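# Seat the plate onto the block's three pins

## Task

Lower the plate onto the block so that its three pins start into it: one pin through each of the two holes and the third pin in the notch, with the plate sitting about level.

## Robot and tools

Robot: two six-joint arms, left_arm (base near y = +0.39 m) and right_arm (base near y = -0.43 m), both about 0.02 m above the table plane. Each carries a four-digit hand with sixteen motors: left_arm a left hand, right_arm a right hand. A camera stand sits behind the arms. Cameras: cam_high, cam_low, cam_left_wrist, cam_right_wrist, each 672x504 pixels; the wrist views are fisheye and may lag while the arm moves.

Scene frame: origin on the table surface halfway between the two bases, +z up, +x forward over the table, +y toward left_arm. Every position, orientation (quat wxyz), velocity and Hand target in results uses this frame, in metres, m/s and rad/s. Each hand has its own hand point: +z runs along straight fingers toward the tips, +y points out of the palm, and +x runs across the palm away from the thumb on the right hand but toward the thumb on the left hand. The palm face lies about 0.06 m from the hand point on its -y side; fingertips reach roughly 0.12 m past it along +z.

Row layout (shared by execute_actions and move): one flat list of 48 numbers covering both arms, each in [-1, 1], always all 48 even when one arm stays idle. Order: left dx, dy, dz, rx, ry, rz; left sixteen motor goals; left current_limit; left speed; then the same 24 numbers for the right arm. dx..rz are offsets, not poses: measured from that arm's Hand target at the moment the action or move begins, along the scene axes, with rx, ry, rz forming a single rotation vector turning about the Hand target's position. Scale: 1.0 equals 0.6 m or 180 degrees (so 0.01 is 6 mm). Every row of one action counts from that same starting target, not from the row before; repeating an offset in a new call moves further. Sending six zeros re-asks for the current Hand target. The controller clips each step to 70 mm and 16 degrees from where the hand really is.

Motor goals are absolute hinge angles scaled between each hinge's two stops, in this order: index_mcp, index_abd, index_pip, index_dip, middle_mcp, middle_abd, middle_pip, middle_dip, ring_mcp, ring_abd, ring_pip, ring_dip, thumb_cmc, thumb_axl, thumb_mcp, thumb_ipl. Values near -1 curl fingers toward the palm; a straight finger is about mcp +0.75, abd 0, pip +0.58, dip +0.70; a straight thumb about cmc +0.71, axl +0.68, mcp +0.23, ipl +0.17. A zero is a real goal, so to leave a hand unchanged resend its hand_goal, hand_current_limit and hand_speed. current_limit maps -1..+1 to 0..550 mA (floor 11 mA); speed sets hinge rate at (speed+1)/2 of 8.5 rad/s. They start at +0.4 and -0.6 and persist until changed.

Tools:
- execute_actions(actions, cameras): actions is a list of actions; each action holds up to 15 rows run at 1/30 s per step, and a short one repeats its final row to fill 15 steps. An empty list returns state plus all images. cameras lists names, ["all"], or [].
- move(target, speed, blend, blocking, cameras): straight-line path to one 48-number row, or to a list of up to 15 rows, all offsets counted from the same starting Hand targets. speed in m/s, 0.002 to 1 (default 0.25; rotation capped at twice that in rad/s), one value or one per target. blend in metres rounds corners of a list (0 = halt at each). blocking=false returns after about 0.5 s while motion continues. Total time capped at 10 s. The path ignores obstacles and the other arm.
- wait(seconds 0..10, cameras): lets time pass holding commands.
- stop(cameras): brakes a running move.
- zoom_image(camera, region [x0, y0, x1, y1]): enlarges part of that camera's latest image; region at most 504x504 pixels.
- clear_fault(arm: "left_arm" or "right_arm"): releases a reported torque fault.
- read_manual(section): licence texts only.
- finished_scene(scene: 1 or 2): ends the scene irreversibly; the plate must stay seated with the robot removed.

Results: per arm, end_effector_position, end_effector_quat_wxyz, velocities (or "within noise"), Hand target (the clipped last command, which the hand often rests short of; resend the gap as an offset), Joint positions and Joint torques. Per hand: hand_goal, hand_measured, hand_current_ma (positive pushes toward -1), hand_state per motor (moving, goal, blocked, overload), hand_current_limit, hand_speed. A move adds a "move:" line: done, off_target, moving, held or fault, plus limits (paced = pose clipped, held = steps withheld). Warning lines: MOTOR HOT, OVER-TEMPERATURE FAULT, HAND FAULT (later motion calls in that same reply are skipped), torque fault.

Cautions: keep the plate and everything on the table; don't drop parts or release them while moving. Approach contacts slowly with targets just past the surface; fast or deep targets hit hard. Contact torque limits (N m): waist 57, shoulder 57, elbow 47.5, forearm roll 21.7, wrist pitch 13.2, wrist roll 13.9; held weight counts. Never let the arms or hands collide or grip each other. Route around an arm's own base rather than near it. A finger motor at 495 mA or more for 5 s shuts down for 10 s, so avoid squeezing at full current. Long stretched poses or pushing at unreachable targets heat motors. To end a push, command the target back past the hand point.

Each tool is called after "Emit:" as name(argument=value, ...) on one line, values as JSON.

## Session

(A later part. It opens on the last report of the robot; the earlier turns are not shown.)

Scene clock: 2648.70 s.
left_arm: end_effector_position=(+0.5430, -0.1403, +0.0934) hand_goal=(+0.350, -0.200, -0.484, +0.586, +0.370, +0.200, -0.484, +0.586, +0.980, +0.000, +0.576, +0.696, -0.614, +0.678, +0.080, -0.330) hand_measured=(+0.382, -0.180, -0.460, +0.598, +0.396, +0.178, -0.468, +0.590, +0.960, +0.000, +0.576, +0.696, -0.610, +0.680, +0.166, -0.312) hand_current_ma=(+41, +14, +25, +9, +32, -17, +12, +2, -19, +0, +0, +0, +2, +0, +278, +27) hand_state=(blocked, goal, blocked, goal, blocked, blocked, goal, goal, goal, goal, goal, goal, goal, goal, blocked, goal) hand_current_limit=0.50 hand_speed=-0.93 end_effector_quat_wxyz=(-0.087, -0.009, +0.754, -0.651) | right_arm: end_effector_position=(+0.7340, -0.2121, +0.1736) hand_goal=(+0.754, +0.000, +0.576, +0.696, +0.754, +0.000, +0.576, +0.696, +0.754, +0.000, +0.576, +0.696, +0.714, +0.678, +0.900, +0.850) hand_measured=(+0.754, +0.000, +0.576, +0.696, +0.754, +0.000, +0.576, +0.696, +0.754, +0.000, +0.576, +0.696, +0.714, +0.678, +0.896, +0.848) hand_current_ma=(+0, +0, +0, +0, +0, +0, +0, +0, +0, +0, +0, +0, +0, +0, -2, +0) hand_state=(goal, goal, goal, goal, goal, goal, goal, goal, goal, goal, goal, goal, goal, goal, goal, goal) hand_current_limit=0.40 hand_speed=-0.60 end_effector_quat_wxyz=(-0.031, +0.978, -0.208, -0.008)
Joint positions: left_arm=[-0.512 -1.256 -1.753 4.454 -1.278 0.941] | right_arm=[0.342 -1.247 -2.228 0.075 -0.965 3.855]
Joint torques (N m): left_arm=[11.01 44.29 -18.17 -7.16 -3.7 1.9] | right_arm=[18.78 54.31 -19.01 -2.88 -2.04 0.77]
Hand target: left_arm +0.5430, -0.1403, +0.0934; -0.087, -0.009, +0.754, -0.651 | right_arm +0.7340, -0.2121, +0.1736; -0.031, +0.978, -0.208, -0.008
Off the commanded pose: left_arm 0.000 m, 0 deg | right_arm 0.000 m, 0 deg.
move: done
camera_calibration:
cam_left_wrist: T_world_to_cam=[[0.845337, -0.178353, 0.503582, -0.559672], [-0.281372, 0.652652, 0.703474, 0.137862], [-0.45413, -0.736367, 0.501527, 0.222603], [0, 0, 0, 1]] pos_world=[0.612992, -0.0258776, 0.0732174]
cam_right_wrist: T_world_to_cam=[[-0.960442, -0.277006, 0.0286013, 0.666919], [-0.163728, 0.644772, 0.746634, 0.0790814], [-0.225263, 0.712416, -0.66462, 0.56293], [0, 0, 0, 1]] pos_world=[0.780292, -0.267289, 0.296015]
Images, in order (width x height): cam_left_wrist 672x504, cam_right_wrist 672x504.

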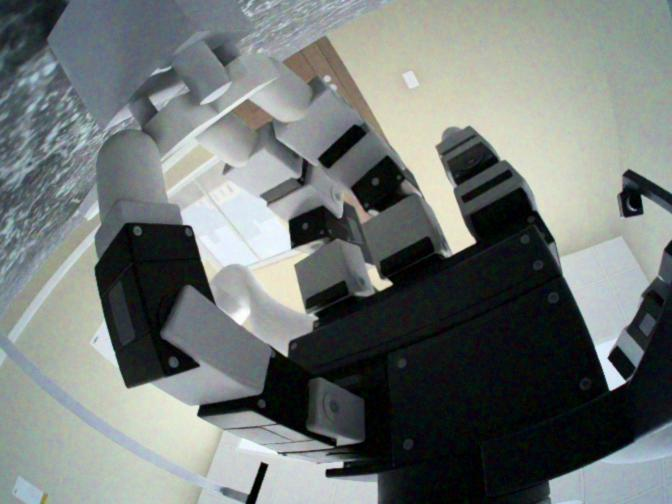

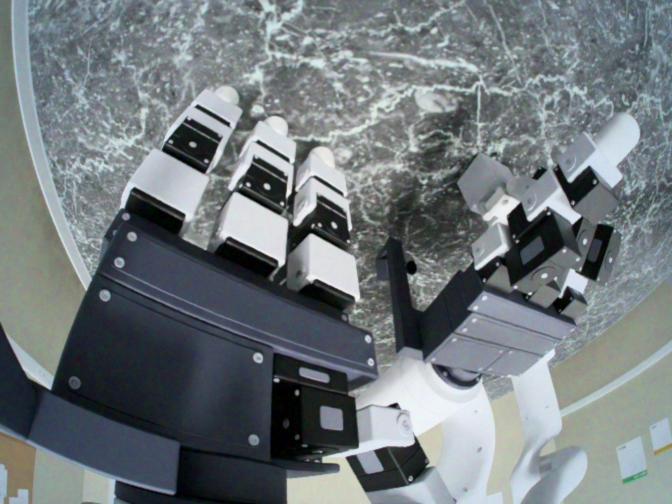

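Emit:
move(target=[0,0,0.105,0,0,0,0.35,-0.2,-0.485,0.585,0.37,0.2,-0.485,0.585,0.98,0,0.576,0.696,-0.614,0.678,0.08,-0.33,0.5,-0.93,0,0,0,0,0,0,0.754,0,0.576,0.696,0.754,0,0.576,0.696,0.754,0,0.576,0.696,0.714,0.678,0.9,0.85,0.4,-0.6], speed=0.06, cameras=["cam_left_wrist","cam_right_wrist","cam_high"])

Emit:
zoom_image(camera="cam_right_wrist", region=[470, 180, 530, 230])

Emit:
zoom_image(camera="cam_left_wrist", region=[150, 45, 290, 165])

Scene clock: 2841.60 s.
left_arm: end_effector_position=(+0.5430, -0.1403, +0.1564) hand_goal=(+0.350, -0.200, -0.484, +0.586, +0.370, +0.200, -0.484, +0.586, +0.980, +0.000, +0.576, +0.696, -0.614, +0.678, +0.080, -0.330) hand_measured=(+0.382, -0.180, -0.460, +0.598, +0.396, +0.178, -0.468, +0.590, +0.960, +0.000, +0.576, +0.696, -0.610, +0.680, +0.166, -0.312) hand_current_ma=(+41, +14, +25, +9, +32, -17, +12, +2, -19, +0, +0, +0, +1, +0, +278, +27) hand_state=(blocked, goal, blocked, goal, blocked, blocked, goal, goal, goal, goal, goal, goal, goal, goal, blocked, goal) hand_current_limit=0.50 hand_speed=-0.93 end_effector_quat_wxyz=(-0.087, -0.010, +0.754, -0.651) | right_arm: end_effector_position=(+0.7340, -0.2121, +0.1736) hand_goal=(+0.754, +0.000, +0.576, +0.696, +0.754, +0.000, +0.576, +0.696, +0.754, +0.000, +0.576, +0.696, +0.714, +0.678, +0.900, +0.850) hand_measured=(+0.754, +0.000, +0.576, +0.696, +0.754, +0.000, +0.576, +0.696, +0.754, +0.000, +0.576, +0.696, +0.714, +0.678, +0.896, +0.848) hand_current_ma=(+0, +0, +0, +0, +0, +0, +0, +0, +0, +0, +0, +0, +0, +0, -2, +0) hand_state=(goal, goal, goal, goal, goal, goal, goal, goal, goal, goal, goal, goal, goal, goal, goal, goal) hand_current_limit=0.40 hand_speed=-0.60 end_effector_quat_wxyz=(-0.031, +0.978, -0.208, -0.008)
Joint positions: left_arm=[-0.512 -1.137 -1.693 4.471 -1.264 0.882] | right_arm=[0.342 -1.247 -2.228 0.075 -0.965 3.855]
Joint torques (N m): left_arm=[8.2 80.14 -7.09 4.02 1.16 -1.61] | right_arm=[18.72 56.54 -18.6 -3.18 -1.83 0.44]
Hand target: left_arm +0.5430, -0.1403, +0.1564; -0.087, -0.009, +0.754, -0.651 | right_arm +0.7340, -0.2121, +0.1736; -0.031, +0.978, -0.208, -0.008
Off the commanded pose: left_arm 0.000 m, 0 deg | right_arm 0.000 m, 0 deg.
move: done
camera_calibration:
cam_left_wrist: T_world_to_cam=[[0.845346, -0.178338, 0.503574, -0.591401], [-0.281402, 0.652605, 0.703505, 0.0935559], [-0.454096, -0.736412, 0.501492, 0.190989], [0, 0, 0, 1]] pos_world=[0.612993, -0.0258776, 0.136217]
cam_right_wrist: T_world_to_cam=[[-0.960442, -0.277006, 0.0286013, 0.666919], [-0.163728, 0.644772, 0.746634, 0.0790814], [-0.225263, 0.712416, -0.66462, 0.56293], [0, 0, 0, 1]] pos_world=[0.780292, -0.267289, 0.296015]
Images, in order (width x height): cam_high 672x504, cam_left_wrist 672x504, cam_right_wrist 672x504.

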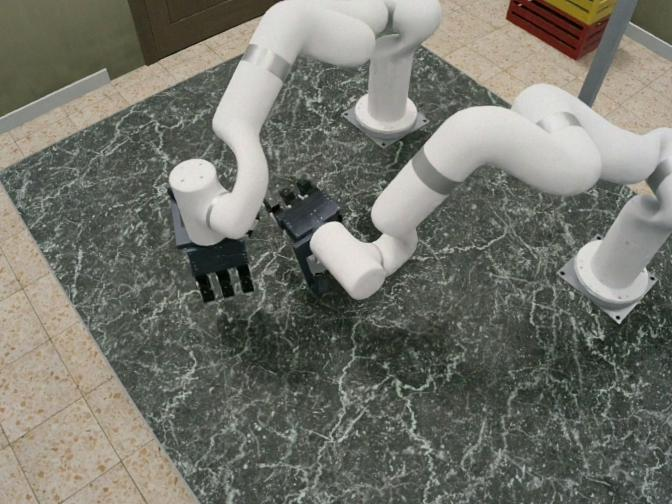

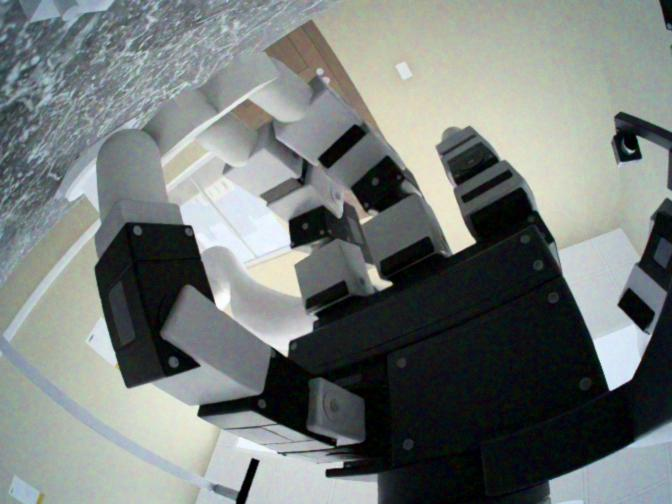

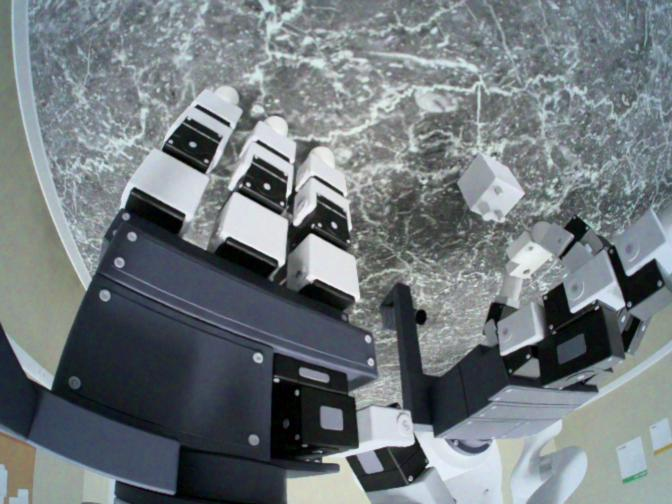

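Scaled by 8.400 from the camera's 672x504 image, which has a finer 960x720 frame.

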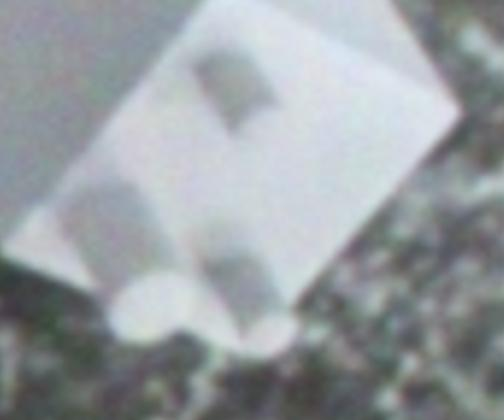

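Scaled by 3.600 from the camera's 672x504 image, which has a finer 960x720 frame.

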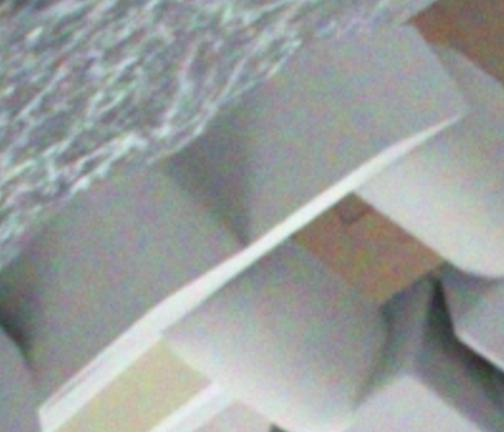

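Emit:
move(target=[0,0,0,0,0,0,0.35,-0.2,-0.485,0.585,0.37,0.2,-0.485,0.585,0.98,0,0.576,0.696,-0.614,0.678,0.08,-0.33,0.5,-0.93,0.0335,0.176,0,0,0,0.1667,0.754,0,0.576,0.696,0.754,0,0.576,0.696,0.754,0,0.576,0.696,0.714,0.678,0.9,0.85,0.4,-0.6], speed=0.1, cameras=["cam_left_wrist","cam_right_wrist","cam_high"])

Emit:
zoom_image(camera="cam_right_wrist", region=[470, 180, 530, 230])

Scene clock: 2862.83 s.
left_arm: end_effector_position=(+0.5430, -0.1403, +0.1564) hand_goal=(+0.350, -0.200, -0.484, +0.586, +0.370, +0.200, -0.484, +0.586, +0.980, +0.000, +0.576, +0.696, -0.614, +0.678, +0.080, -0.330) hand_measured=(+0.382, -0.180, -0.460, +0.598, +0.396, +0.178, -0.468, +0.590, +0.960, +0.000, +0.576, +0.696, -0.610, +0.680, +0.166, -0.312) hand_current_ma=(+41, +14, +25, +9, +32, -17, +12, +2, -19, +0, +0, +0, +1, +0, +278, +27) hand_state=(blocked, goal, blocked, goal, blocked, blocked, goal, goal, goal, goal, goal, goal, goal, goal, blocked, goal) hand_current_limit=0.50 hand_speed=-0.93 end_effector_quat_wxyz=(-0.087, -0.009, +0.754, -0.651) | right_arm: end_effector_position=(+0.7535, -0.1068, +0.1736) hand_goal=(+0.754, +0.000, +0.576, +0.696, +0.754, +0.000, +0.576, +0.696, +0.754, +0.000, +0.576, +0.696, +0.714, +0.678, +0.900, +0.850) hand_measured=(+0.754, +0.000, +0.576, +0.696, +0.752, +0.000, +0.576, +0.696, +0.752, +0.000, +0.576, +0.696, +0.714, +0.678, +0.896, +0.848) hand_current_ma=(+0, +0, +0, +0, +0, +0, +0, +0, +0, +0, +0, +0, +0, +0, -2, +0) hand_state=(goal, goal, goal, goal, goal, goal, goal, goal, goal, goal, goal, goal, goal, goal, goal, goal) hand_current_limit=0.40 hand_speed=-0.60 end_effector_quat_wxyz=(-0.030, +0.998, +0.054, -0.012)
Joint positions: left_arm=[-0.512 -1.137 -1.692 4.471 -1.264 0.882] | right_arm=[0.49 -1.537 -2.768 0.068 -1.228 3.496]
Joint torques (N m): left_arm=[7.28 79.52 -8 4.01 0.49 -1.37] | right_arm=[19.95 55.92 -20.08 -3.09 -3.77 -1.21]
Hand target: left_arm +0.5430, -0.1403, +0.1564; -0.087, -0.009, +0.754, -0.651 | right_arm +0.7541, -0.1065, +0.1736; -0.028, +0.998, +0.053, -0.016
Off the commanded pose: left_arm 0.000 m, 0 deg | right_arm 0.001 m, 1 deg.
elbow stopped short (right arm): the move would have taken joint 3 (elbow) straighter than the controller allows.
move: done
camera_calibration:
cam_left_wrist: T_world_to_cam=[[0.845337, -0.178353, 0.503582, -0.591397], [-0.281372, 0.652652, 0.703474, 0.0935427], [-0.45413, -0.736367, 0.501527, 0.191006], [0, 0, 0, 1]] pos_world=[0.612992, -0.0258776, 0.136217]
cam_right_wrist: T_world_to_cam=[[-0.691676, -0.721944, 0.019535, 0.466279], [-0.471669, 0.472047, 0.744782, 0.228399], [-0.546912, 0.505934, -0.667022, 0.713065], [0, 0, 0, 1]] pos_world=[0.820226, -0.131952, 0.296413]
Images, in order (width x height): cam_high 672x504, cam_left_wrist 672x504, cam_right_wrist 672x504.

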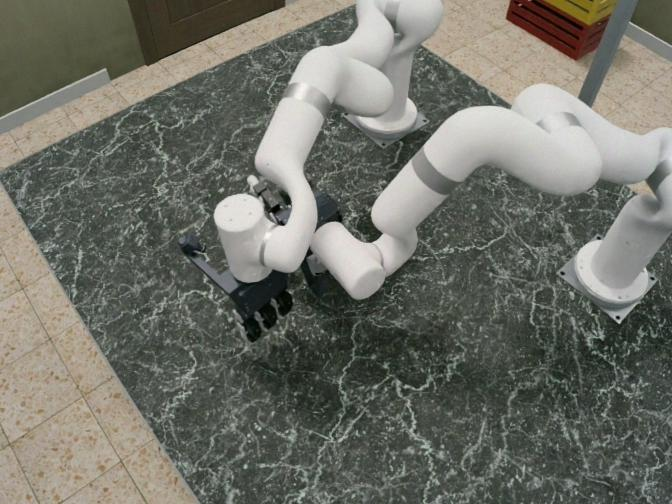

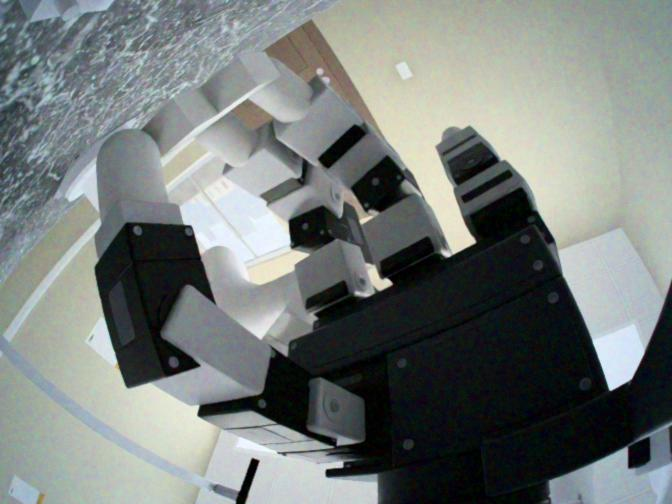

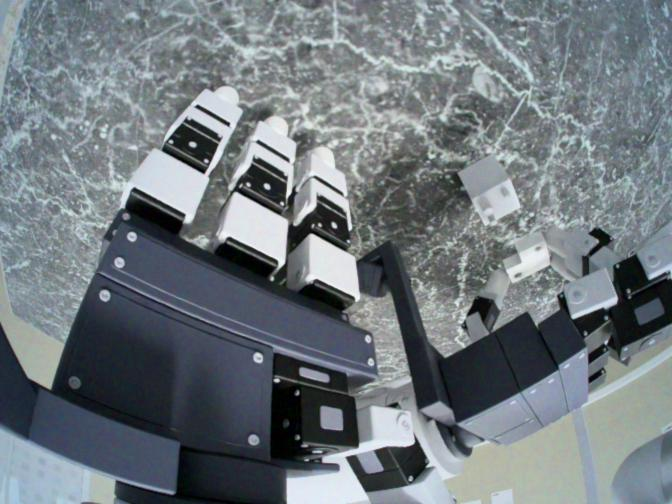

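Scaled by 8.400 from the camera's 672x504 image, which has a finer 960x720 frame.

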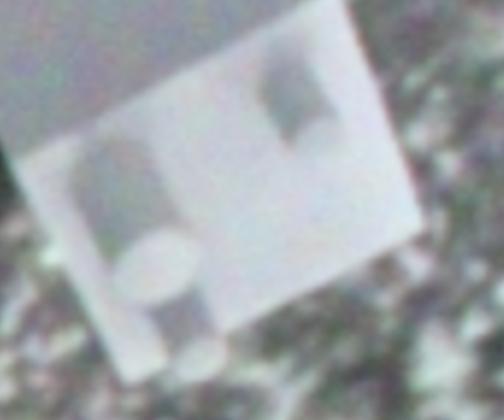

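Emit:
zoom_image(camera="cam_right_wrist", region=[480, 180, 520, 230])

Scaled by 10.080 from the camera's 672x504 image, which has a finer 960x720 frame.

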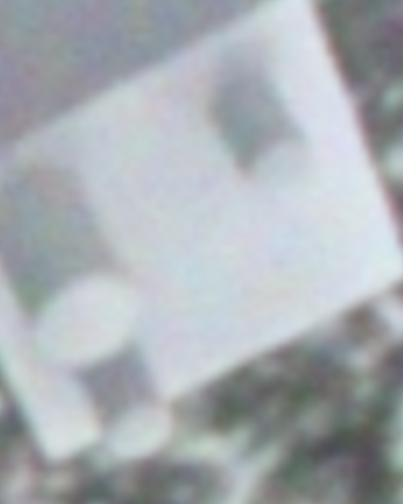

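Emit:
move(target=[0,0,-0.1,0,0,0,0.35,-0.2,-0.485,0.585,0.37,0.2,-0.485,0.585,0.98,0,0.576,0.696,-0.614,0.678,0.08,-0.33,0.5,-0.93,0,0,0,0,0,0,0.754,0,0.576,0.696,0.754,0,0.576,0.696,0.754,0,0.576,0.696,0.714,0.678,0.9,0.85,0.4,-0.6], speed=0.06, cameras=["cam_left_wrist","cam_right_wrist"])

Emit:
zoom_image(camera="cam_right_wrist", region=[480, 180, 530, 230])

Emit:
zoom_image(camera="cam_left_wrist", region=[150, 45, 290, 165])

Scene clock: 2878.73 s.
left_arm: end_effector_position=(+0.5430, -0.1403, +0.0964) hand_goal=(+0.350, -0.200, -0.484, +0.586, +0.370, +0.200, -0.484, +0.586, +0.980, +0.000, +0.576, +0.696, -0.614, +0.678, +0.080, -0.330) hand_measured=(+0.382, -0.180, -0.460, +0.598, +0.396, +0.178, -0.468, +0.590, +0.960, +0.000, +0.576, +0.696, -0.610, +0.680, +0.166, -0.312) hand_current_ma=(+41, +14, +25, +9, +32, -17, +12, +2, -19, +0, +0, +0, +1, +0, +278, +27) hand_state=(blocked, goal, blocked, goal, blocked, blocked, goal, goal, goal, goal, goal, goal, goal, goal, blocked, goal) hand_current_limit=0.50 hand_speed=-0.93 end_effector_quat_wxyz=(-0.087, -0.009, +0.754, -0.651) | right_arm: end_effector_position=(+0.7535, -0.1068, +0.1736) hand_goal=(+0.754, +0.000, +0.576, +0.696, +0.754, +0.000, +0.576, +0.696, +0.754, +0.000, +0.576, +0.696, +0.714, +0.678, +0.900, +0.850) hand_measured=(+0.754, +0.000, +0.576, +0.696, +0.752, +0.000, +0.576, +0.696, +0.752, +0.000, +0.576, +0.696, +0.714, +0.678, +0.896, +0.848) hand_current_ma=(+0, +0, +0, +0, +0, +0, +0, +0, +0, +0, +0, +0, +0, +0, -2, +0) hand_state=(goal, goal, goal, goal, goal, goal, goal, goal, goal, goal, goal, goal, goal, goal, goal, goal) hand_current_limit=0.40 hand_speed=-0.60 end_effector_quat_wxyz=(-0.030, +0.998, +0.054, -0.012)
Joint positions: left_arm=[-0.512 -1.25 -1.75 4.455 -1.278 0.939] | right_arm=[0.49 -1.537 -2.768 0.068 -1.228 3.496]
Joint torques (N m): left_arm=[8.8 45.02 -18.58 -7.05 -4.3 1.51] | right_arm=[18.35 57 -19.47 -1.65 -1.97 -0.73]
Hand target: left_arm +0.5430, -0.1403, +0.0964; -0.087, -0.009, +0.754, -0.651 | right_arm +0.7541, -0.1065, +0.1736; -0.028, +0.998, +0.053, -0.016
Off the commanded pose: left_arm 0.000 m, 0 deg | right_arm 0.001 m, 1 deg.
elbow stopped short (right arm): the move would have taken joint 3 (elbow) straighter than the controller allows.
move: done
camera_calibration:
cam_left_wrist: T_world_to_cam=[[0.845337, -0.178353, 0.503582, -0.561182], [-0.281372, 0.652652, 0.703474, 0.135751], [-0.45413, -0.736367, 0.501527, 0.221098], [0, 0, 0, 1]] pos_world=[0.612992, -0.0258776, 0.0762174]
cam_right_wrist: T_world_to_cam=[[-0.691676, -0.721944, 0.019535, 0.466351], [-0.471669, 0.472047, 0.744782, 0.228352], [-0.546912, 0.505934, -0.667022, 0.713014], [0, 0, 0, 1]] pos_world=[0.820226, -0.131852, 0.296413]
Images, in order (width x height): cam_left_wrist 672x504, cam_right_wrist 672x504.

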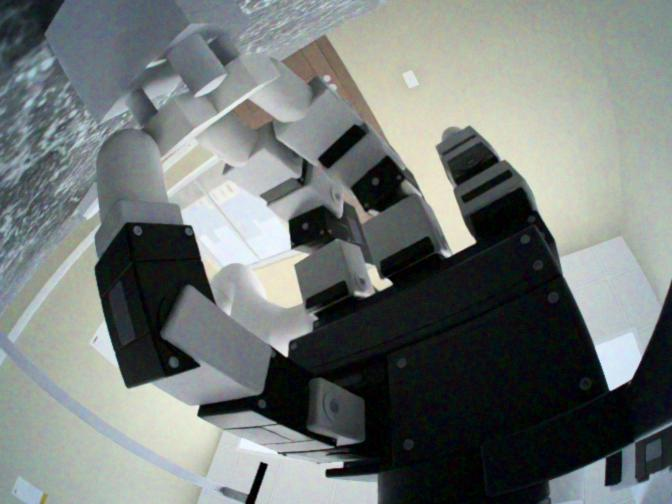

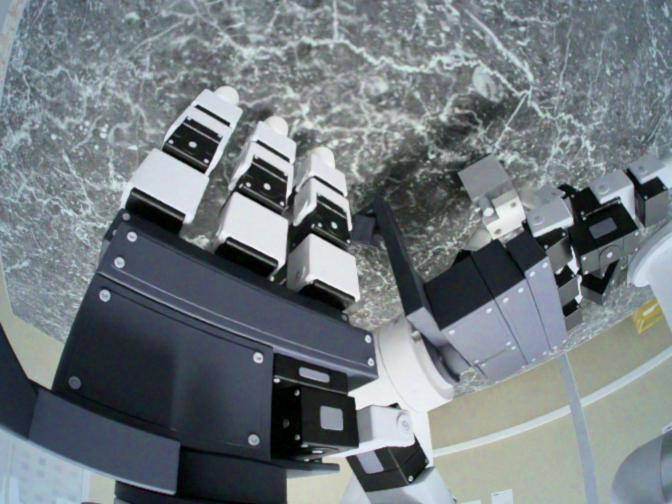

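Scaled by 10.080 from the camera's 672x504 image, which has a finer 960x720 frame.

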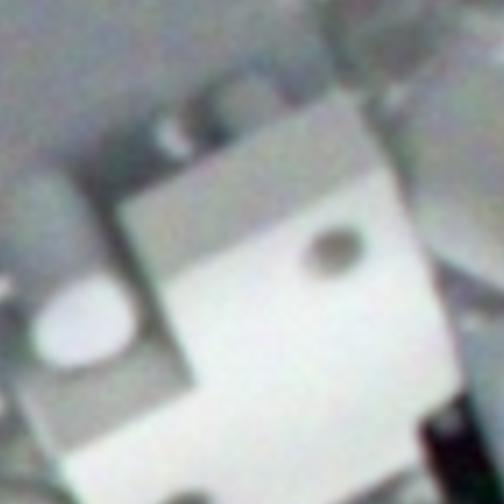

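Scaled by 3.600 from the camera's 672x504 image, which has a finer 960x720 frame.

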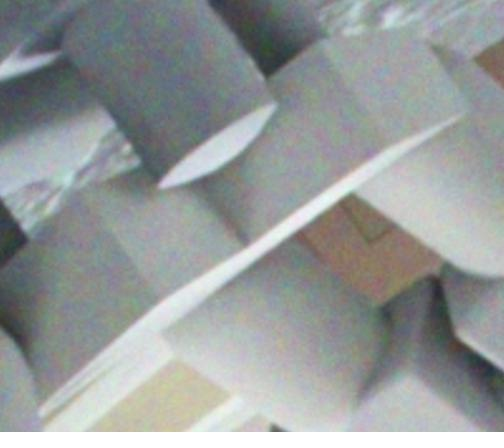

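Emit:
zoom_image(camera="cam_right_wrist", region=[478, 188, 528, 238])

Emit:
zoom_image(camera="cam_right_wrist", region=[475, 215, 515, 255])

Emit:
zoom_image(camera="cam_right_wrist", region=[492, 185, 532, 225])

Scaled by 10.080 from the camera's 672x504 image, which has a finer 960x720 frame.

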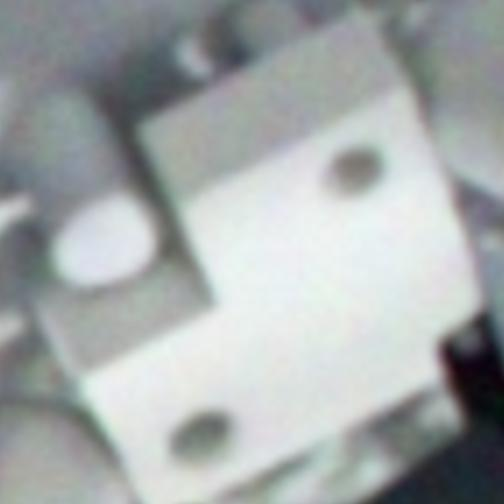

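Scaled by 12.600 from the camera's 672x504 image, which has a finer 960x720 frame.

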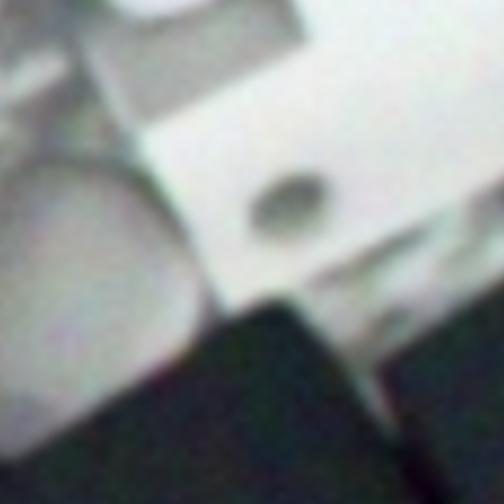

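Scaled by 12.600 from the camera's 672x504 image, which has a finer 960x720 frame.

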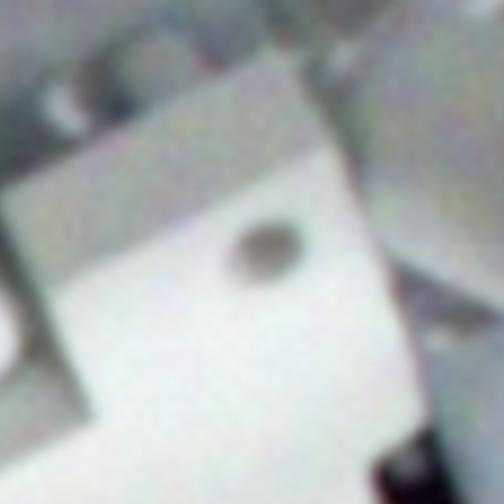

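Emit:
move(target=[[0.0002,0.0004,-0.0033,0,0,0,0.35,-0.2,-0.485,0.585,0.37,0.2,-0.485,0.585,0.98,0,0.576,0.696,-0.614,0.678,0.08,-0.33,0.5,-0.93,0,0,0,0,0,0,0.754,0,0.576,0.696,0.754,0,0.576,0.696,0.754,0,0.576,0.696,0.714,0.678,0.9,0.85,0.4,-0.6],[0.0002,0.0004,-0.0053,0,0,0,0.35,-0.2,-0.485,0.585,0.37,0.2,-0.485,0.585,0.98,0,0.576,0.696,-0.614,0.678,0.08,-0.33,0.5,-0.93,0,0,0,0,0,0,0.754,0,0.576,0.696,0.754,0,0.576,0.696,0.754,0,0.576,0.696,0.714,0.678,0.9,0.85,0.4,-0.6]], speed=0.02, cameras=["cam_left_wrist","cam_right_wrist"])

Emit:
zoom_image(camera="cam_right_wrist", region=[478, 188, 528, 238])

Emit:
zoom_image(camera="cam_left_wrist", region=[150, 45, 290, 165])

Scene clock: 3005.90 s.
left_arm: end_effector_position=(+0.5431, -0.1400, +0.0933) hand_goal=(+0.350, -0.200, -0.484, +0.586, +0.370, +0.200, -0.484, +0.586, +0.980, +0.000, +0.576, +0.696, -0.614, +0.678, +0.080, -0.330) hand_measured=(+0.382, -0.180, -0.460, +0.598, +0.396, +0.178, -0.468, +0.590, +0.960, +0.000, +0.576, +0.696, -0.608, +0.680, +0.164, -0.312) hand_current_ma=(+44, +15, +25, +9, +32, -17, +12, +2, -19, +0, +0, +0, +3, +1, +272, +27) hand_state=(blocked, blocked, blocked, goal, blocked, blocked, goal, goal, goal, goal, goal, goal, goal, goal, blocked, goal) hand_current_limit=0.50 hand_speed=-0.93 end_effector_quat_wxyz=(-0.087, -0.009, +0.754, -0.651) | right_arm: end_effector_position=(+0.7535, -0.1068, +0.1736) hand_goal=(+0.754, +0.000, +0.576, +0.696, +0.754, +0.000, +0.576, +0.696, +0.754, +0.000, +0.576, +0.696, +0.714, +0.678, +0.900, +0.850) hand_measured=(+0.754, +0.000, +0.576, +0.696, +0.752, +0.000, +0.576, +0.696, +0.752, +0.000, +0.576, +0.696, +0.714, +0.678, +0.896, +0.848) hand_current_ma=(+0, +0, +0, +0, +0, +0, +0, +0, +0, +0, +0, +0, +0, +0, -2, +0) hand_state=(goal, goal, goal, goal, goal, goal, goal, goal, goal, goal, goal, goal, goal, goal, goal, goal) hand_current_limit=0.40 hand_speed=-0.60 end_effector_quat_wxyz=(-0.030, +0.998, +0.054, -0.012)
Joint positions: left_arm=[-0.512 -1.256 -1.754 4.454 -1.278 0.941] | right_arm=[0.49 -1.537 -2.768 0.068 -1.228 3.496]
Joint torques (N m): left_arm=[11.69 43.84 -17.95 -6.98 -3.39 1.91] | right_arm=[17.27 56.77 -19.58 -0.31 0.06 -0.55]
Hand target: left_arm +0.5431, -0.1400, +0.0932; -0.087, -0.009, +0.754, -0.651 | right_arm +0.7541, -0.1065, +0.1736; -0.028, +0.998, +0.053, -0.016
Off the commanded pose: left_arm 0.000 m, 0 deg | right_arm 0.001 m, 1 deg.
elbow stopped short (right arm): the move would have taken joint 3 (elbow) straighter than the controller allows.
move: done
camera_calibration:
cam_left_wrist: T_world_to_cam=[[0.845379, -0.178357, 0.50351, -0.559691], [-0.281285, 0.652692, 0.703471, 0.137777], [-0.454106, -0.73633, 0.501603, 0.222825], [0, 0, 0, 1]] pos_world=[0.613092, -0.0256776, 0.0731179]
cam_right_wrist: T_world_to_cam=[[-0.691676, -0.721944, 0.019535, 0.466351], [-0.471669, 0.472047, 0.744782, 0.228352], [-0.546912, 0.505934, -0.667022, 0.713014], [0, 0, 0, 1]] pos_world=[0.820226, -0.131852, 0.296413]
Images, in order (width x height): cam_left_wrist 672x504, cam_right_wrist 672x504.

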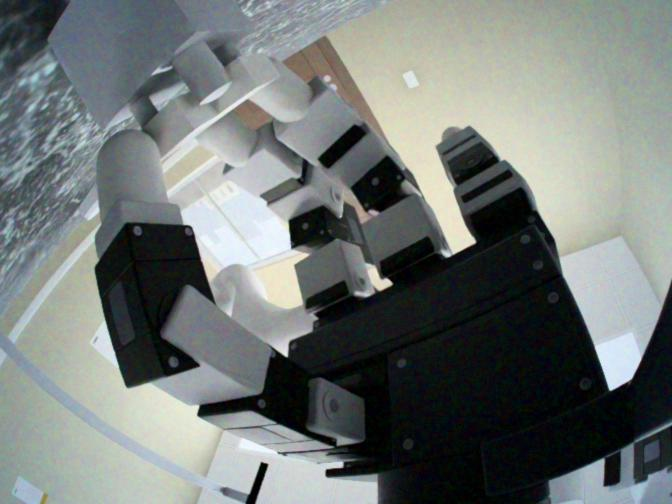

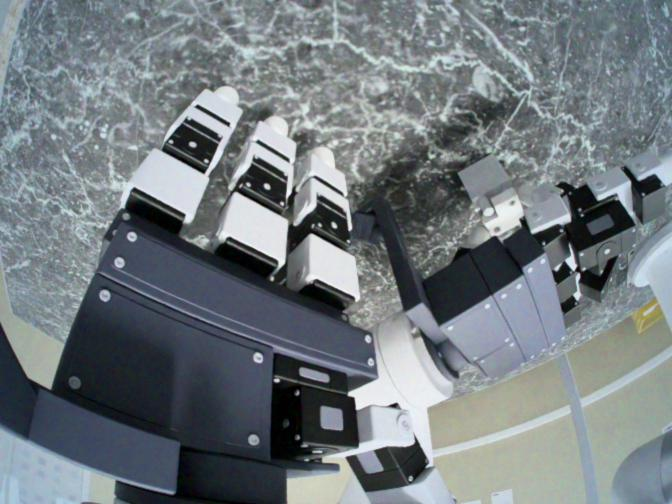

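Scaled by 10.080 from the camera's 672x504 image, which has a finer 960x720 frame.

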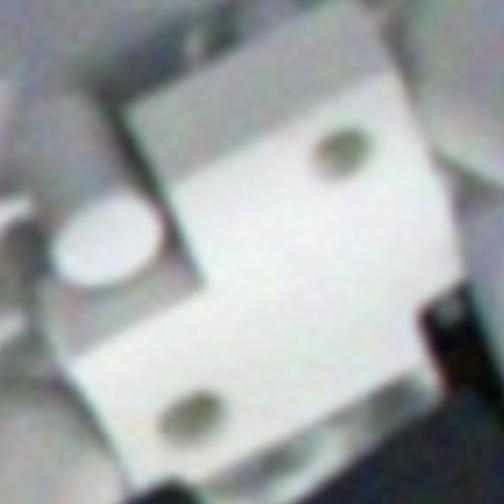

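Scaled by 3.600 from the camera's 672x504 image, which has a finer 960x720 frame.

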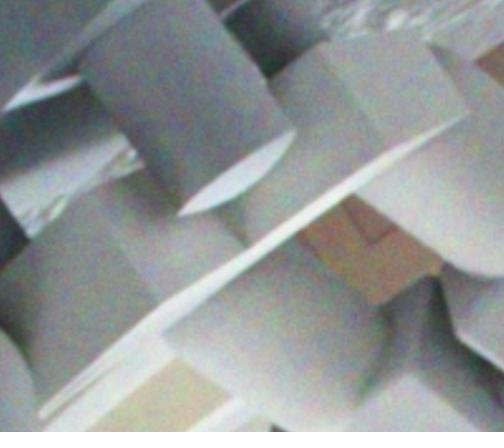

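Emit:
move(target=[0,0,-0.001,0,0,0,0.35,-0.2,-0.485,0.585,0.37,0.2,-0.485,0.585,0.98,0,0.576,0.696,-0.614,0.678,0.08,-0.33,0.5,-0.93,0,0,0,0,0,0,0.754,0,0.576,0.696,0.754,0,0.576,0.696,0.754,0,0.576,0.696,0.714,0.678,0.9,0.85,0.4,-0.6], speed=0.02, cameras=["cam_left_wrist","cam_right_wrist"])

Emit:
zoom_image(camera="cam_right_wrist", region=[478, 188, 528, 238])

Emit:
zoom_image(camera="cam_left_wrist", region=[150, 45, 290, 165])

Scene clock: 3011.50 s.
left_arm: end_effector_position=(+0.5431, -0.1400, +0.0926) hand_goal=(+0.350, -0.200, -0.484, +0.586, +0.370, +0.200, -0.484, +0.586, +0.980, +0.000, +0.576, +0.696, -0.614, +0.678, +0.080, -0.330) hand_measured=(+0.384, -0.180, -0.460, +0.598, +0.396, +0.178, -0.468, +0.590, +0.960, +0.000, +0.576, +0.696, -0.606, +0.680, +0.164, -0.312) hand_current_ma=(+46, +16, +25, +9, +32, -17, +12, +2, -19, +0, +0, +0, +4, +1, +267, +27) hand_state=(blocked, blocked, blocked, goal, blocked, blocked, goal, goal, goal, goal, goal, goal, goal, goal, blocked, goal) hand_current_limit=0.50 hand_speed=-0.93 end_effector_quat_wxyz=(-0.087, -0.010, +0.754, -0.651) | right_arm: end_effector_position=(+0.7535, -0.1068, +0.1736) hand_goal=(+0.754, +0.000, +0.576, +0.696, +0.754, +0.000, +0.576, +0.696, +0.754, +0.000, +0.576, +0.696, +0.714, +0.678, +0.900, +0.850) hand_measured=(+0.754, +0.000, +0.576, +0.696, +0.752, +0.000, +0.576, +0.696, +0.752, +0.000, +0.576, +0.696, +0.714, +0.678, +0.896, +0.848) hand_current_ma=(+0, +0, +0, +0, +0, +0, +0, +0, +0, +0, +0, +0, +0, +0, -2, +0) hand_state=(goal, goal, goal, goal, goal, goal, goal, goal, goal, goal, goal, goal, goal, goal, goal, goal) hand_current_limit=0.40 hand_speed=-0.60 end_effector_quat_wxyz=(-0.030, +0.998, +0.054, -0.012)
Joint positions: left_arm=[-0.512 -1.257 -1.754 4.454 -1.278 0.942] | right_arm=[0.49 -1.537 -2.768 0.068 -1.228 3.496]
Joint torques (N m): left_arm=[11.18 42.47 -18.08 -6.94 0.24 1.98] | right_arm=[19.26 56.78 -18.98 1.02 1.79 -0.16]
Hand target: left_arm +0.5431, -0.1400, +0.0926; -0.087, -0.009, +0.754, -0.651 | right_arm +0.7541, -0.1065, +0.1736; -0.028, +0.998, +0.053, -0.016
Off the commanded pose: left_arm 0.000 m, 0 deg | right_arm 0.001 m, 1 deg.
elbow stopped short (right arm): the move would have taken joint 3 (elbow) straighter than the controller allows.
move: done
camera_calibration:
cam_left_wrist: T_world_to_cam=[[0.845342, -0.178421, 0.50355, -0.559302], [-0.281376, 0.652539, 0.703577, 0.138249], [-0.454118, -0.73645, 0.501416, 0.223269], [0, 0, 0, 1]] pos_world=[0.613092, -0.0255771, 0.0724169]
cam_right_wrist: T_world_to_cam=[[-0.691676, -0.721944, 0.019535, 0.466351], [-0.471669, 0.472047, 0.744782, 0.228352], [-0.546912, 0.505934, -0.667022, 0.713014], [0, 0, 0, 1]] pos_world=[0.820226, -0.131852, 0.296413]
Images, in order (width x height): cam_left_wrist 672x504, cam_right_wrist 672x504.

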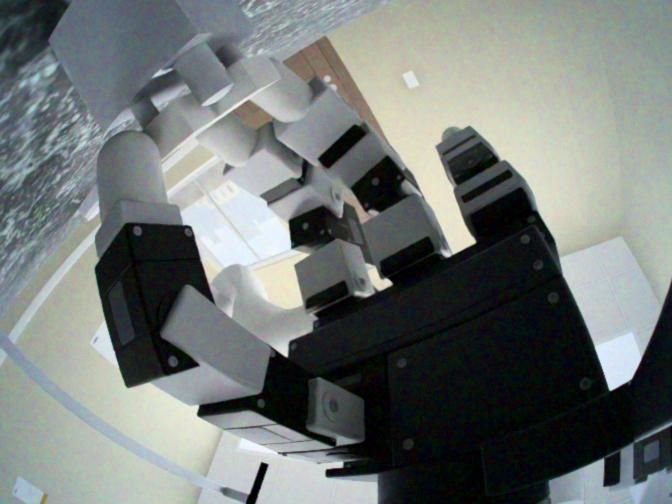

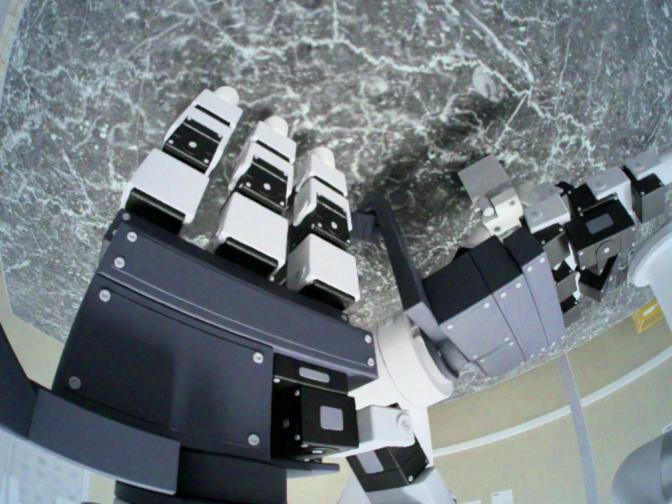

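Scaled by 10.080 from the camera's 672x504 image, which has a finer 960x720 frame.

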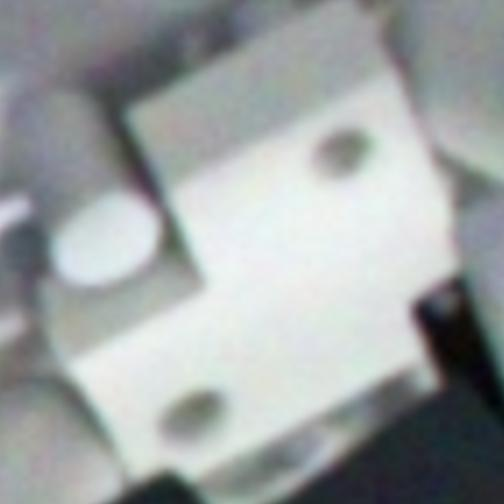

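Scaled by 3.600 from the camera's 672x504 image, which has a finer 960x720 frame.

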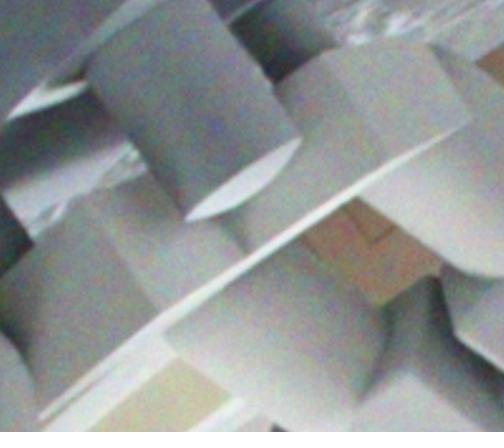

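Emit:
move(target=[[0.0012,0,0.0003,0,0,0,0.35,-0.2,-0.485,0.585,0.37,0.2,-0.485,0.585,0.98,0,0.576,0.696,-0.614,0.678,0.08,-0.33,0.5,-0.93,0,0,0,0,0,0,0.754,0,0.576,0.696,0.754,0,0.576,0.696,0.754,0,0.576,0.696,0.714,0.678,0.9,0.85,0.4,-0.6],[-0.0012,0,0.0003,0,0,0,0.35,-0.2,-0.485,0.585,0.37,0.2,-0.485,0.585,0.98,0,0.576,0.696,-0.614,0.678,0.08,-0.33,0.5,-0.93,0,0,0,0,0,0,0.754,0,0.576,0.696,0.754,0,0.576,0.696,0.754,0,0.576,0.696,0.714,0.678,0.9,0.85,0.4,-0.6],[0,0,0.0003,0,0,0,0.35,-0.2,-0.485,0.585,0.37,0.2,-0.485,0.585,0.98,0,0.576,0.696,-0.614,0.678,0.08,-0.33,0.5,-0.93,0,0,0,0,0,0,0.754,0,0.576,0.696,0.754,0,0.576,0.696,0.754,0,0.576,0.696,0.714,0.678,0.9,0.85,0.4,-0.6]], speed=0.004, cameras=["cam_left_wrist","cam_right_wrist"])

Emit:
zoom_image(camera="cam_right_wrist", region=[478, 188, 528, 238])

Emit:
zoom_image(camera="cam_left_wrist", region=[150, 45, 290, 165])

Scene clock: 3033.07 s.
left_arm: end_effector_position=(+0.5430, -0.1402, +0.0929) hand_goal=(+0.350, -0.200, -0.484, +0.586, +0.370, +0.200, -0.484, +0.586, +0.980, +0.000, +0.576, +0.696, -0.614, +0.678, +0.080, -0.330) hand_measured=(+0.384, -0.178, -0.458, +0.598, +0.398, +0.178, -0.468, +0.590, +0.960, +0.000, +0.576, +0.696, -0.608, +0.680, +0.162, -0.308) hand_current_ma=(+47, +16, +27, +9, +34, -17, +12, +2, -19, +0, +0, +0, +2, +1, +262, +32) hand_state=(blocked, blocked, blocked, goal, blocked, blocked, goal, goal, goal, goal, goal, goal, goal, goal, blocked, blocked) hand_current_limit=0.50 hand_speed=-0.93 end_effector_quat_wxyz=(-0.087, -0.009, +0.754, -0.651) | right_arm: end_effector_position=(+0.7535, -0.1068, +0.1736) hand_goal=(+0.754, +0.000, +0.576, +0.696, +0.754, +0.000, +0.576, +0.696, +0.754, +0.000, +0.576, +0.696, +0.714, +0.678, +0.900, +0.850) hand_measured=(+0.754, +0.000, +0.576, +0.696, +0.752, +0.000, +0.576, +0.696, +0.752, +0.000, +0.576, +0.696, +0.714, +0.678, +0.896, +0.848) hand_current_ma=(+0, +0, +0, +0, +0, +0, +0, +0, +0, +0, +0, +0, +0, +0, -2, +0) hand_state=(goal, goal, goal, goal, goal, goal, goal, goal, goal, goal, goal, goal, goal, goal, goal, goal) hand_current_limit=0.40 hand_speed=-0.60 end_effector_quat_wxyz=(-0.030, +0.998, +0.054, -0.012)
Joint positions: left_arm=[-0.512 -1.257 -1.754 4.454 -1.278 0.942] | right_arm=[0.49 -1.537 -2.768 0.068 -1.228 3.496]
Joint torques (N m): left_arm=[9.61 45.79 -19.43 2.87 -1.88 -1.32] | right_arm=[19.2 58.29 -19.37 1.99 2.02 0.37]
Hand target: left_arm +0.5431, -0.1400, +0.0928; -0.087, -0.009, +0.754, -0.651 | right_arm +0.7541, -0.1065, +0.1736; -0.028, +0.998, +0.053, -0.016
Off the commanded pose: left_arm 0.000 m, 0 deg | right_arm 0.001 m, 1 deg.
elbow stopped short (right arm): the move would have taken joint 3 (elbow) straighter than the controller allows.
move: done
camera_calibration:
cam_left_wrist: T_world_to_cam=[[0.845252, -0.17849, 0.503676, -0.559378], [-0.281318, 0.652742, 0.703412, 0.138186], [-0.454323, -0.736254, 0.501519, 0.222975], [0, 0, 0, 1]] pos_world=[0.612992, -0.0258771, 0.0727172]
cam_right_wrist: T_world_to_cam=[[-0.691676, -0.721944, 0.019535, 0.466351], [-0.471669, 0.472047, 0.744782, 0.228352], [-0.546912, 0.505934, -0.667022, 0.713014], [0, 0, 0, 1]] pos_world=[0.820226, -0.131852, 0.296413]
Images, in order (width x height): cam_left_wrist 672x504, cam_right_wrist 672x504.

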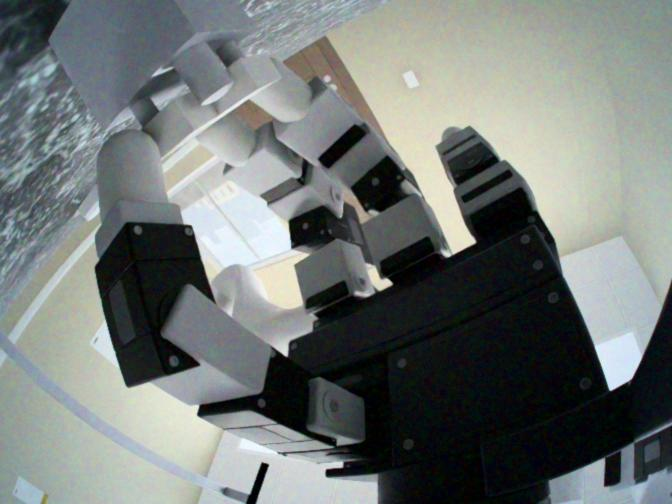

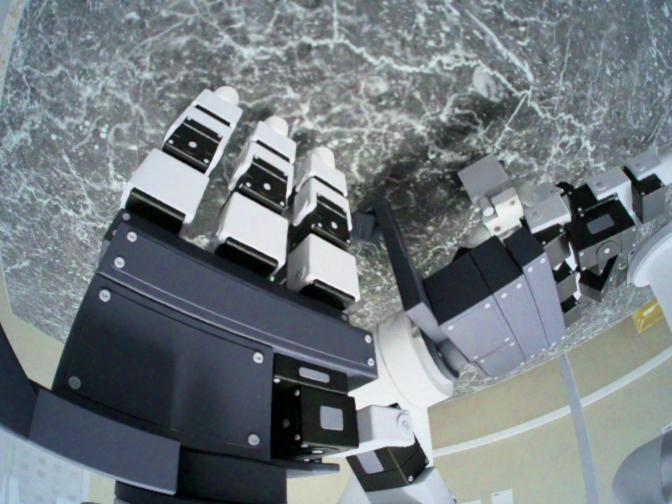

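Scaled by 10.080 from the camera's 672x504 image, which has a finer 960x720 frame.

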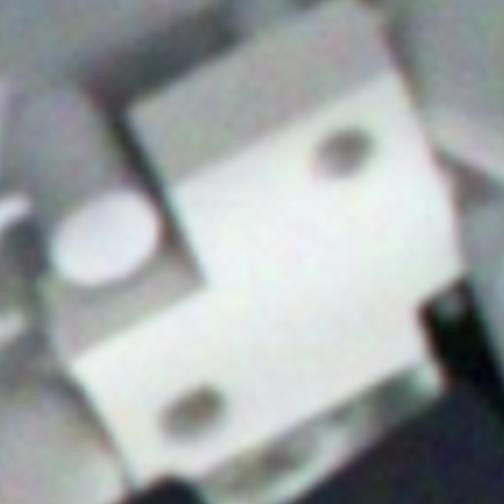

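Scaled by 3.600 from the camera's 672x504 image, which has a finer 960x720 frame.

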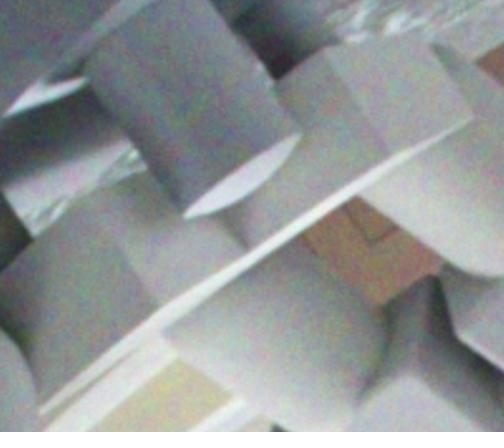

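Emit:
move(target=[0.0014,0,0,0,0,0,0.35,-0.2,-0.485,0.585,0.37,0.2,-0.485,0.585,0.98,0,0.576,0.696,-0.614,0.678,0.08,-0.33,0.5,-0.93,0,0,0,0,0,0,0.754,0,0.576,0.696,0.754,0,0.576,0.696,0.754,0,0.576,0.696,0.714,0.678,0.9,0.85,0.4,-0.6], speed=0.004, cameras=["cam_left_wrist","cam_right_wrist"])

Emit:
zoom_image(camera="cam_right_wrist", region=[478, 188, 528, 238])

Emit:
zoom_image(camera="cam_left_wrist", region=[150, 45, 290, 165])

Scene clock: 3038.87 s.
left_arm: end_effector_position=(+0.5439, -0.1400, +0.0928) hand_goal=(+0.350, -0.200, -0.484, +0.586, +0.370, +0.200, -0.484, +0.586, +0.980, +0.000, +0.576, +0.696, -0.614, +0.678, +0.080, -0.330) hand_measured=(+0.384, -0.178, -0.458, +0.598, +0.398, +0.178, -0.468, +0.590, +0.960, +0.000, +0.576, +0.696, -0.608, +0.680, +0.162, -0.308) hand_current_ma=(+47, +16, +27, +9, +34, -17, +12, +2, -19, +0, +0, +0, +3, +1, +259, +32) hand_state=(blocked, blocked, blocked, goal, blocked, blocked, goal, goal, goal, goal, goal, goal, goal, goal, blocked, blocked) hand_current_limit=0.50 hand_speed=-0.93 end_effector_quat_wxyz=(-0.087, -0.009, +0.754, -0.651) | right_arm: end_effector_position=(+0.7535, -0.1068, +0.1736) hand_goal=(+0.754, +0.000, +0.576, +0.696, +0.754, +0.000, +0.576, +0.696, +0.754, +0.000, +0.576, +0.696, +0.714, +0.678, +0.900, +0.850) hand_measured=(+0.754, +0.000, +0.576, +0.696, +0.752, +0.000, +0.576, +0.696, +0.752, +0.000, +0.576, +0.696, +0.714, +0.678, +0.896, +0.848) hand_current_ma=(+0, +0, +0, +0, +0, +0, +0, +0, +0, +0, +0, +0, +0, +0, -2, +0) hand_state=(goal, goal, goal, goal, goal, goal, goal, goal, goal, goal, goal, goal, goal, goal, goal, goal) hand_current_limit=0.40 hand_speed=-0.60 end_effector_quat_wxyz=(-0.030, +0.998, +0.054, -0.012)
Joint positions: left_arm=[-0.511 -1.258 -1.758 4.455 -1.278 0.94] | right_arm=[0.49 -1.537 -2.768 0.068 -1.228 3.496]
Joint torques (N m): left_arm=[12.19 45.09 -18.72 3.19 1.3 -1.26] | right_arm=[18.42 57.43 -19.25 3.43 2.16 0.5]
Hand target: left_arm +0.5439, -0.1400, +0.0928; -0.087, -0.009, +0.754, -0.651 | right_arm +0.7541, -0.1065, +0.1736; -0.028, +0.998, +0.053, -0.016
Off the commanded pose: left_arm 0.000 m, 0 deg | right_arm 0.001 m, 1 deg.
elbow stopped short (right arm): the move would have taken joint 3 (elbow) straighter than the controller allows.
move: done
camera_calibration:
cam_left_wrist: T_world_to_cam=[[0.845337, -0.178353, 0.503582, -0.560095], [-0.281372, 0.652652, 0.703474, 0.138406], [-0.45413, -0.736367, 0.501527, 0.223459], [0, 0, 0, 1]] pos_world=[0.613892, -0.0256776, 0.0726174]
cam_right_wrist: T_world_to_cam=[[-0.691676, -0.721944, 0.019535, 0.466351], [-0.471669, 0.472047, 0.744782, 0.228352], [-0.546912, 0.505934, -0.667022, 0.713014], [0, 0, 0, 1]] pos_world=[0.820226, -0.131852, 0.296413]
Images, in order (width x height): cam_left_wrist 672x504, cam_right_wrist 672x504.

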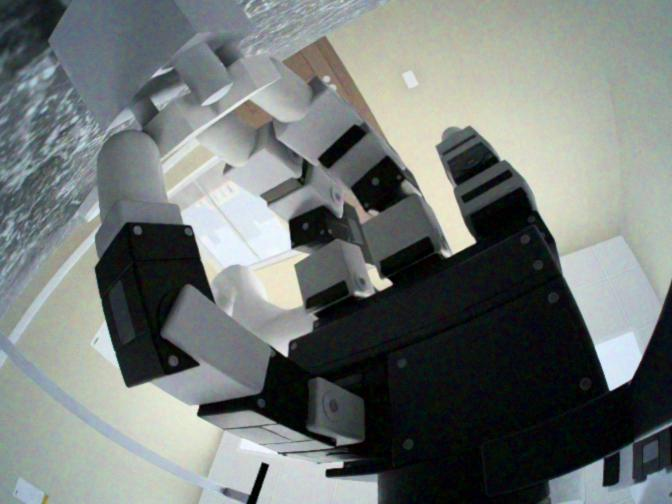

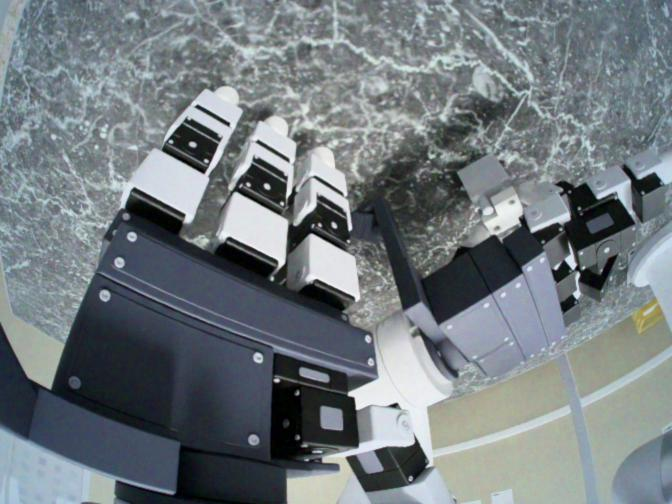

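Scaled by 10.080 from the camera's 672x504 image, which has a finer 960x720 frame.

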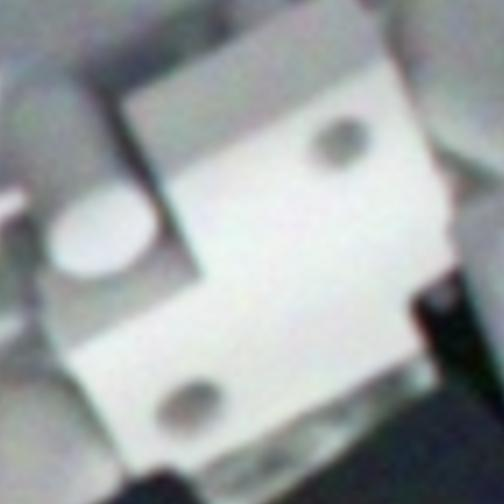

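Scaled by 3.600 from the camera's 672x504 image, which has a finer 960x720 frame.

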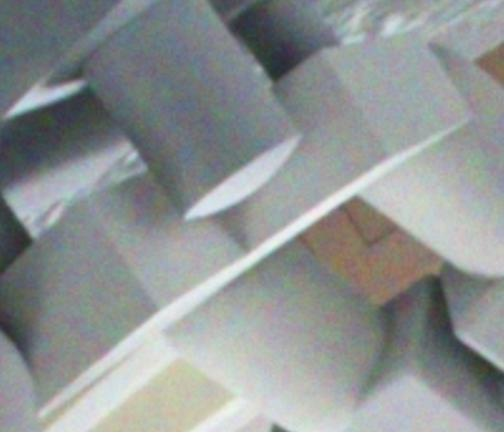

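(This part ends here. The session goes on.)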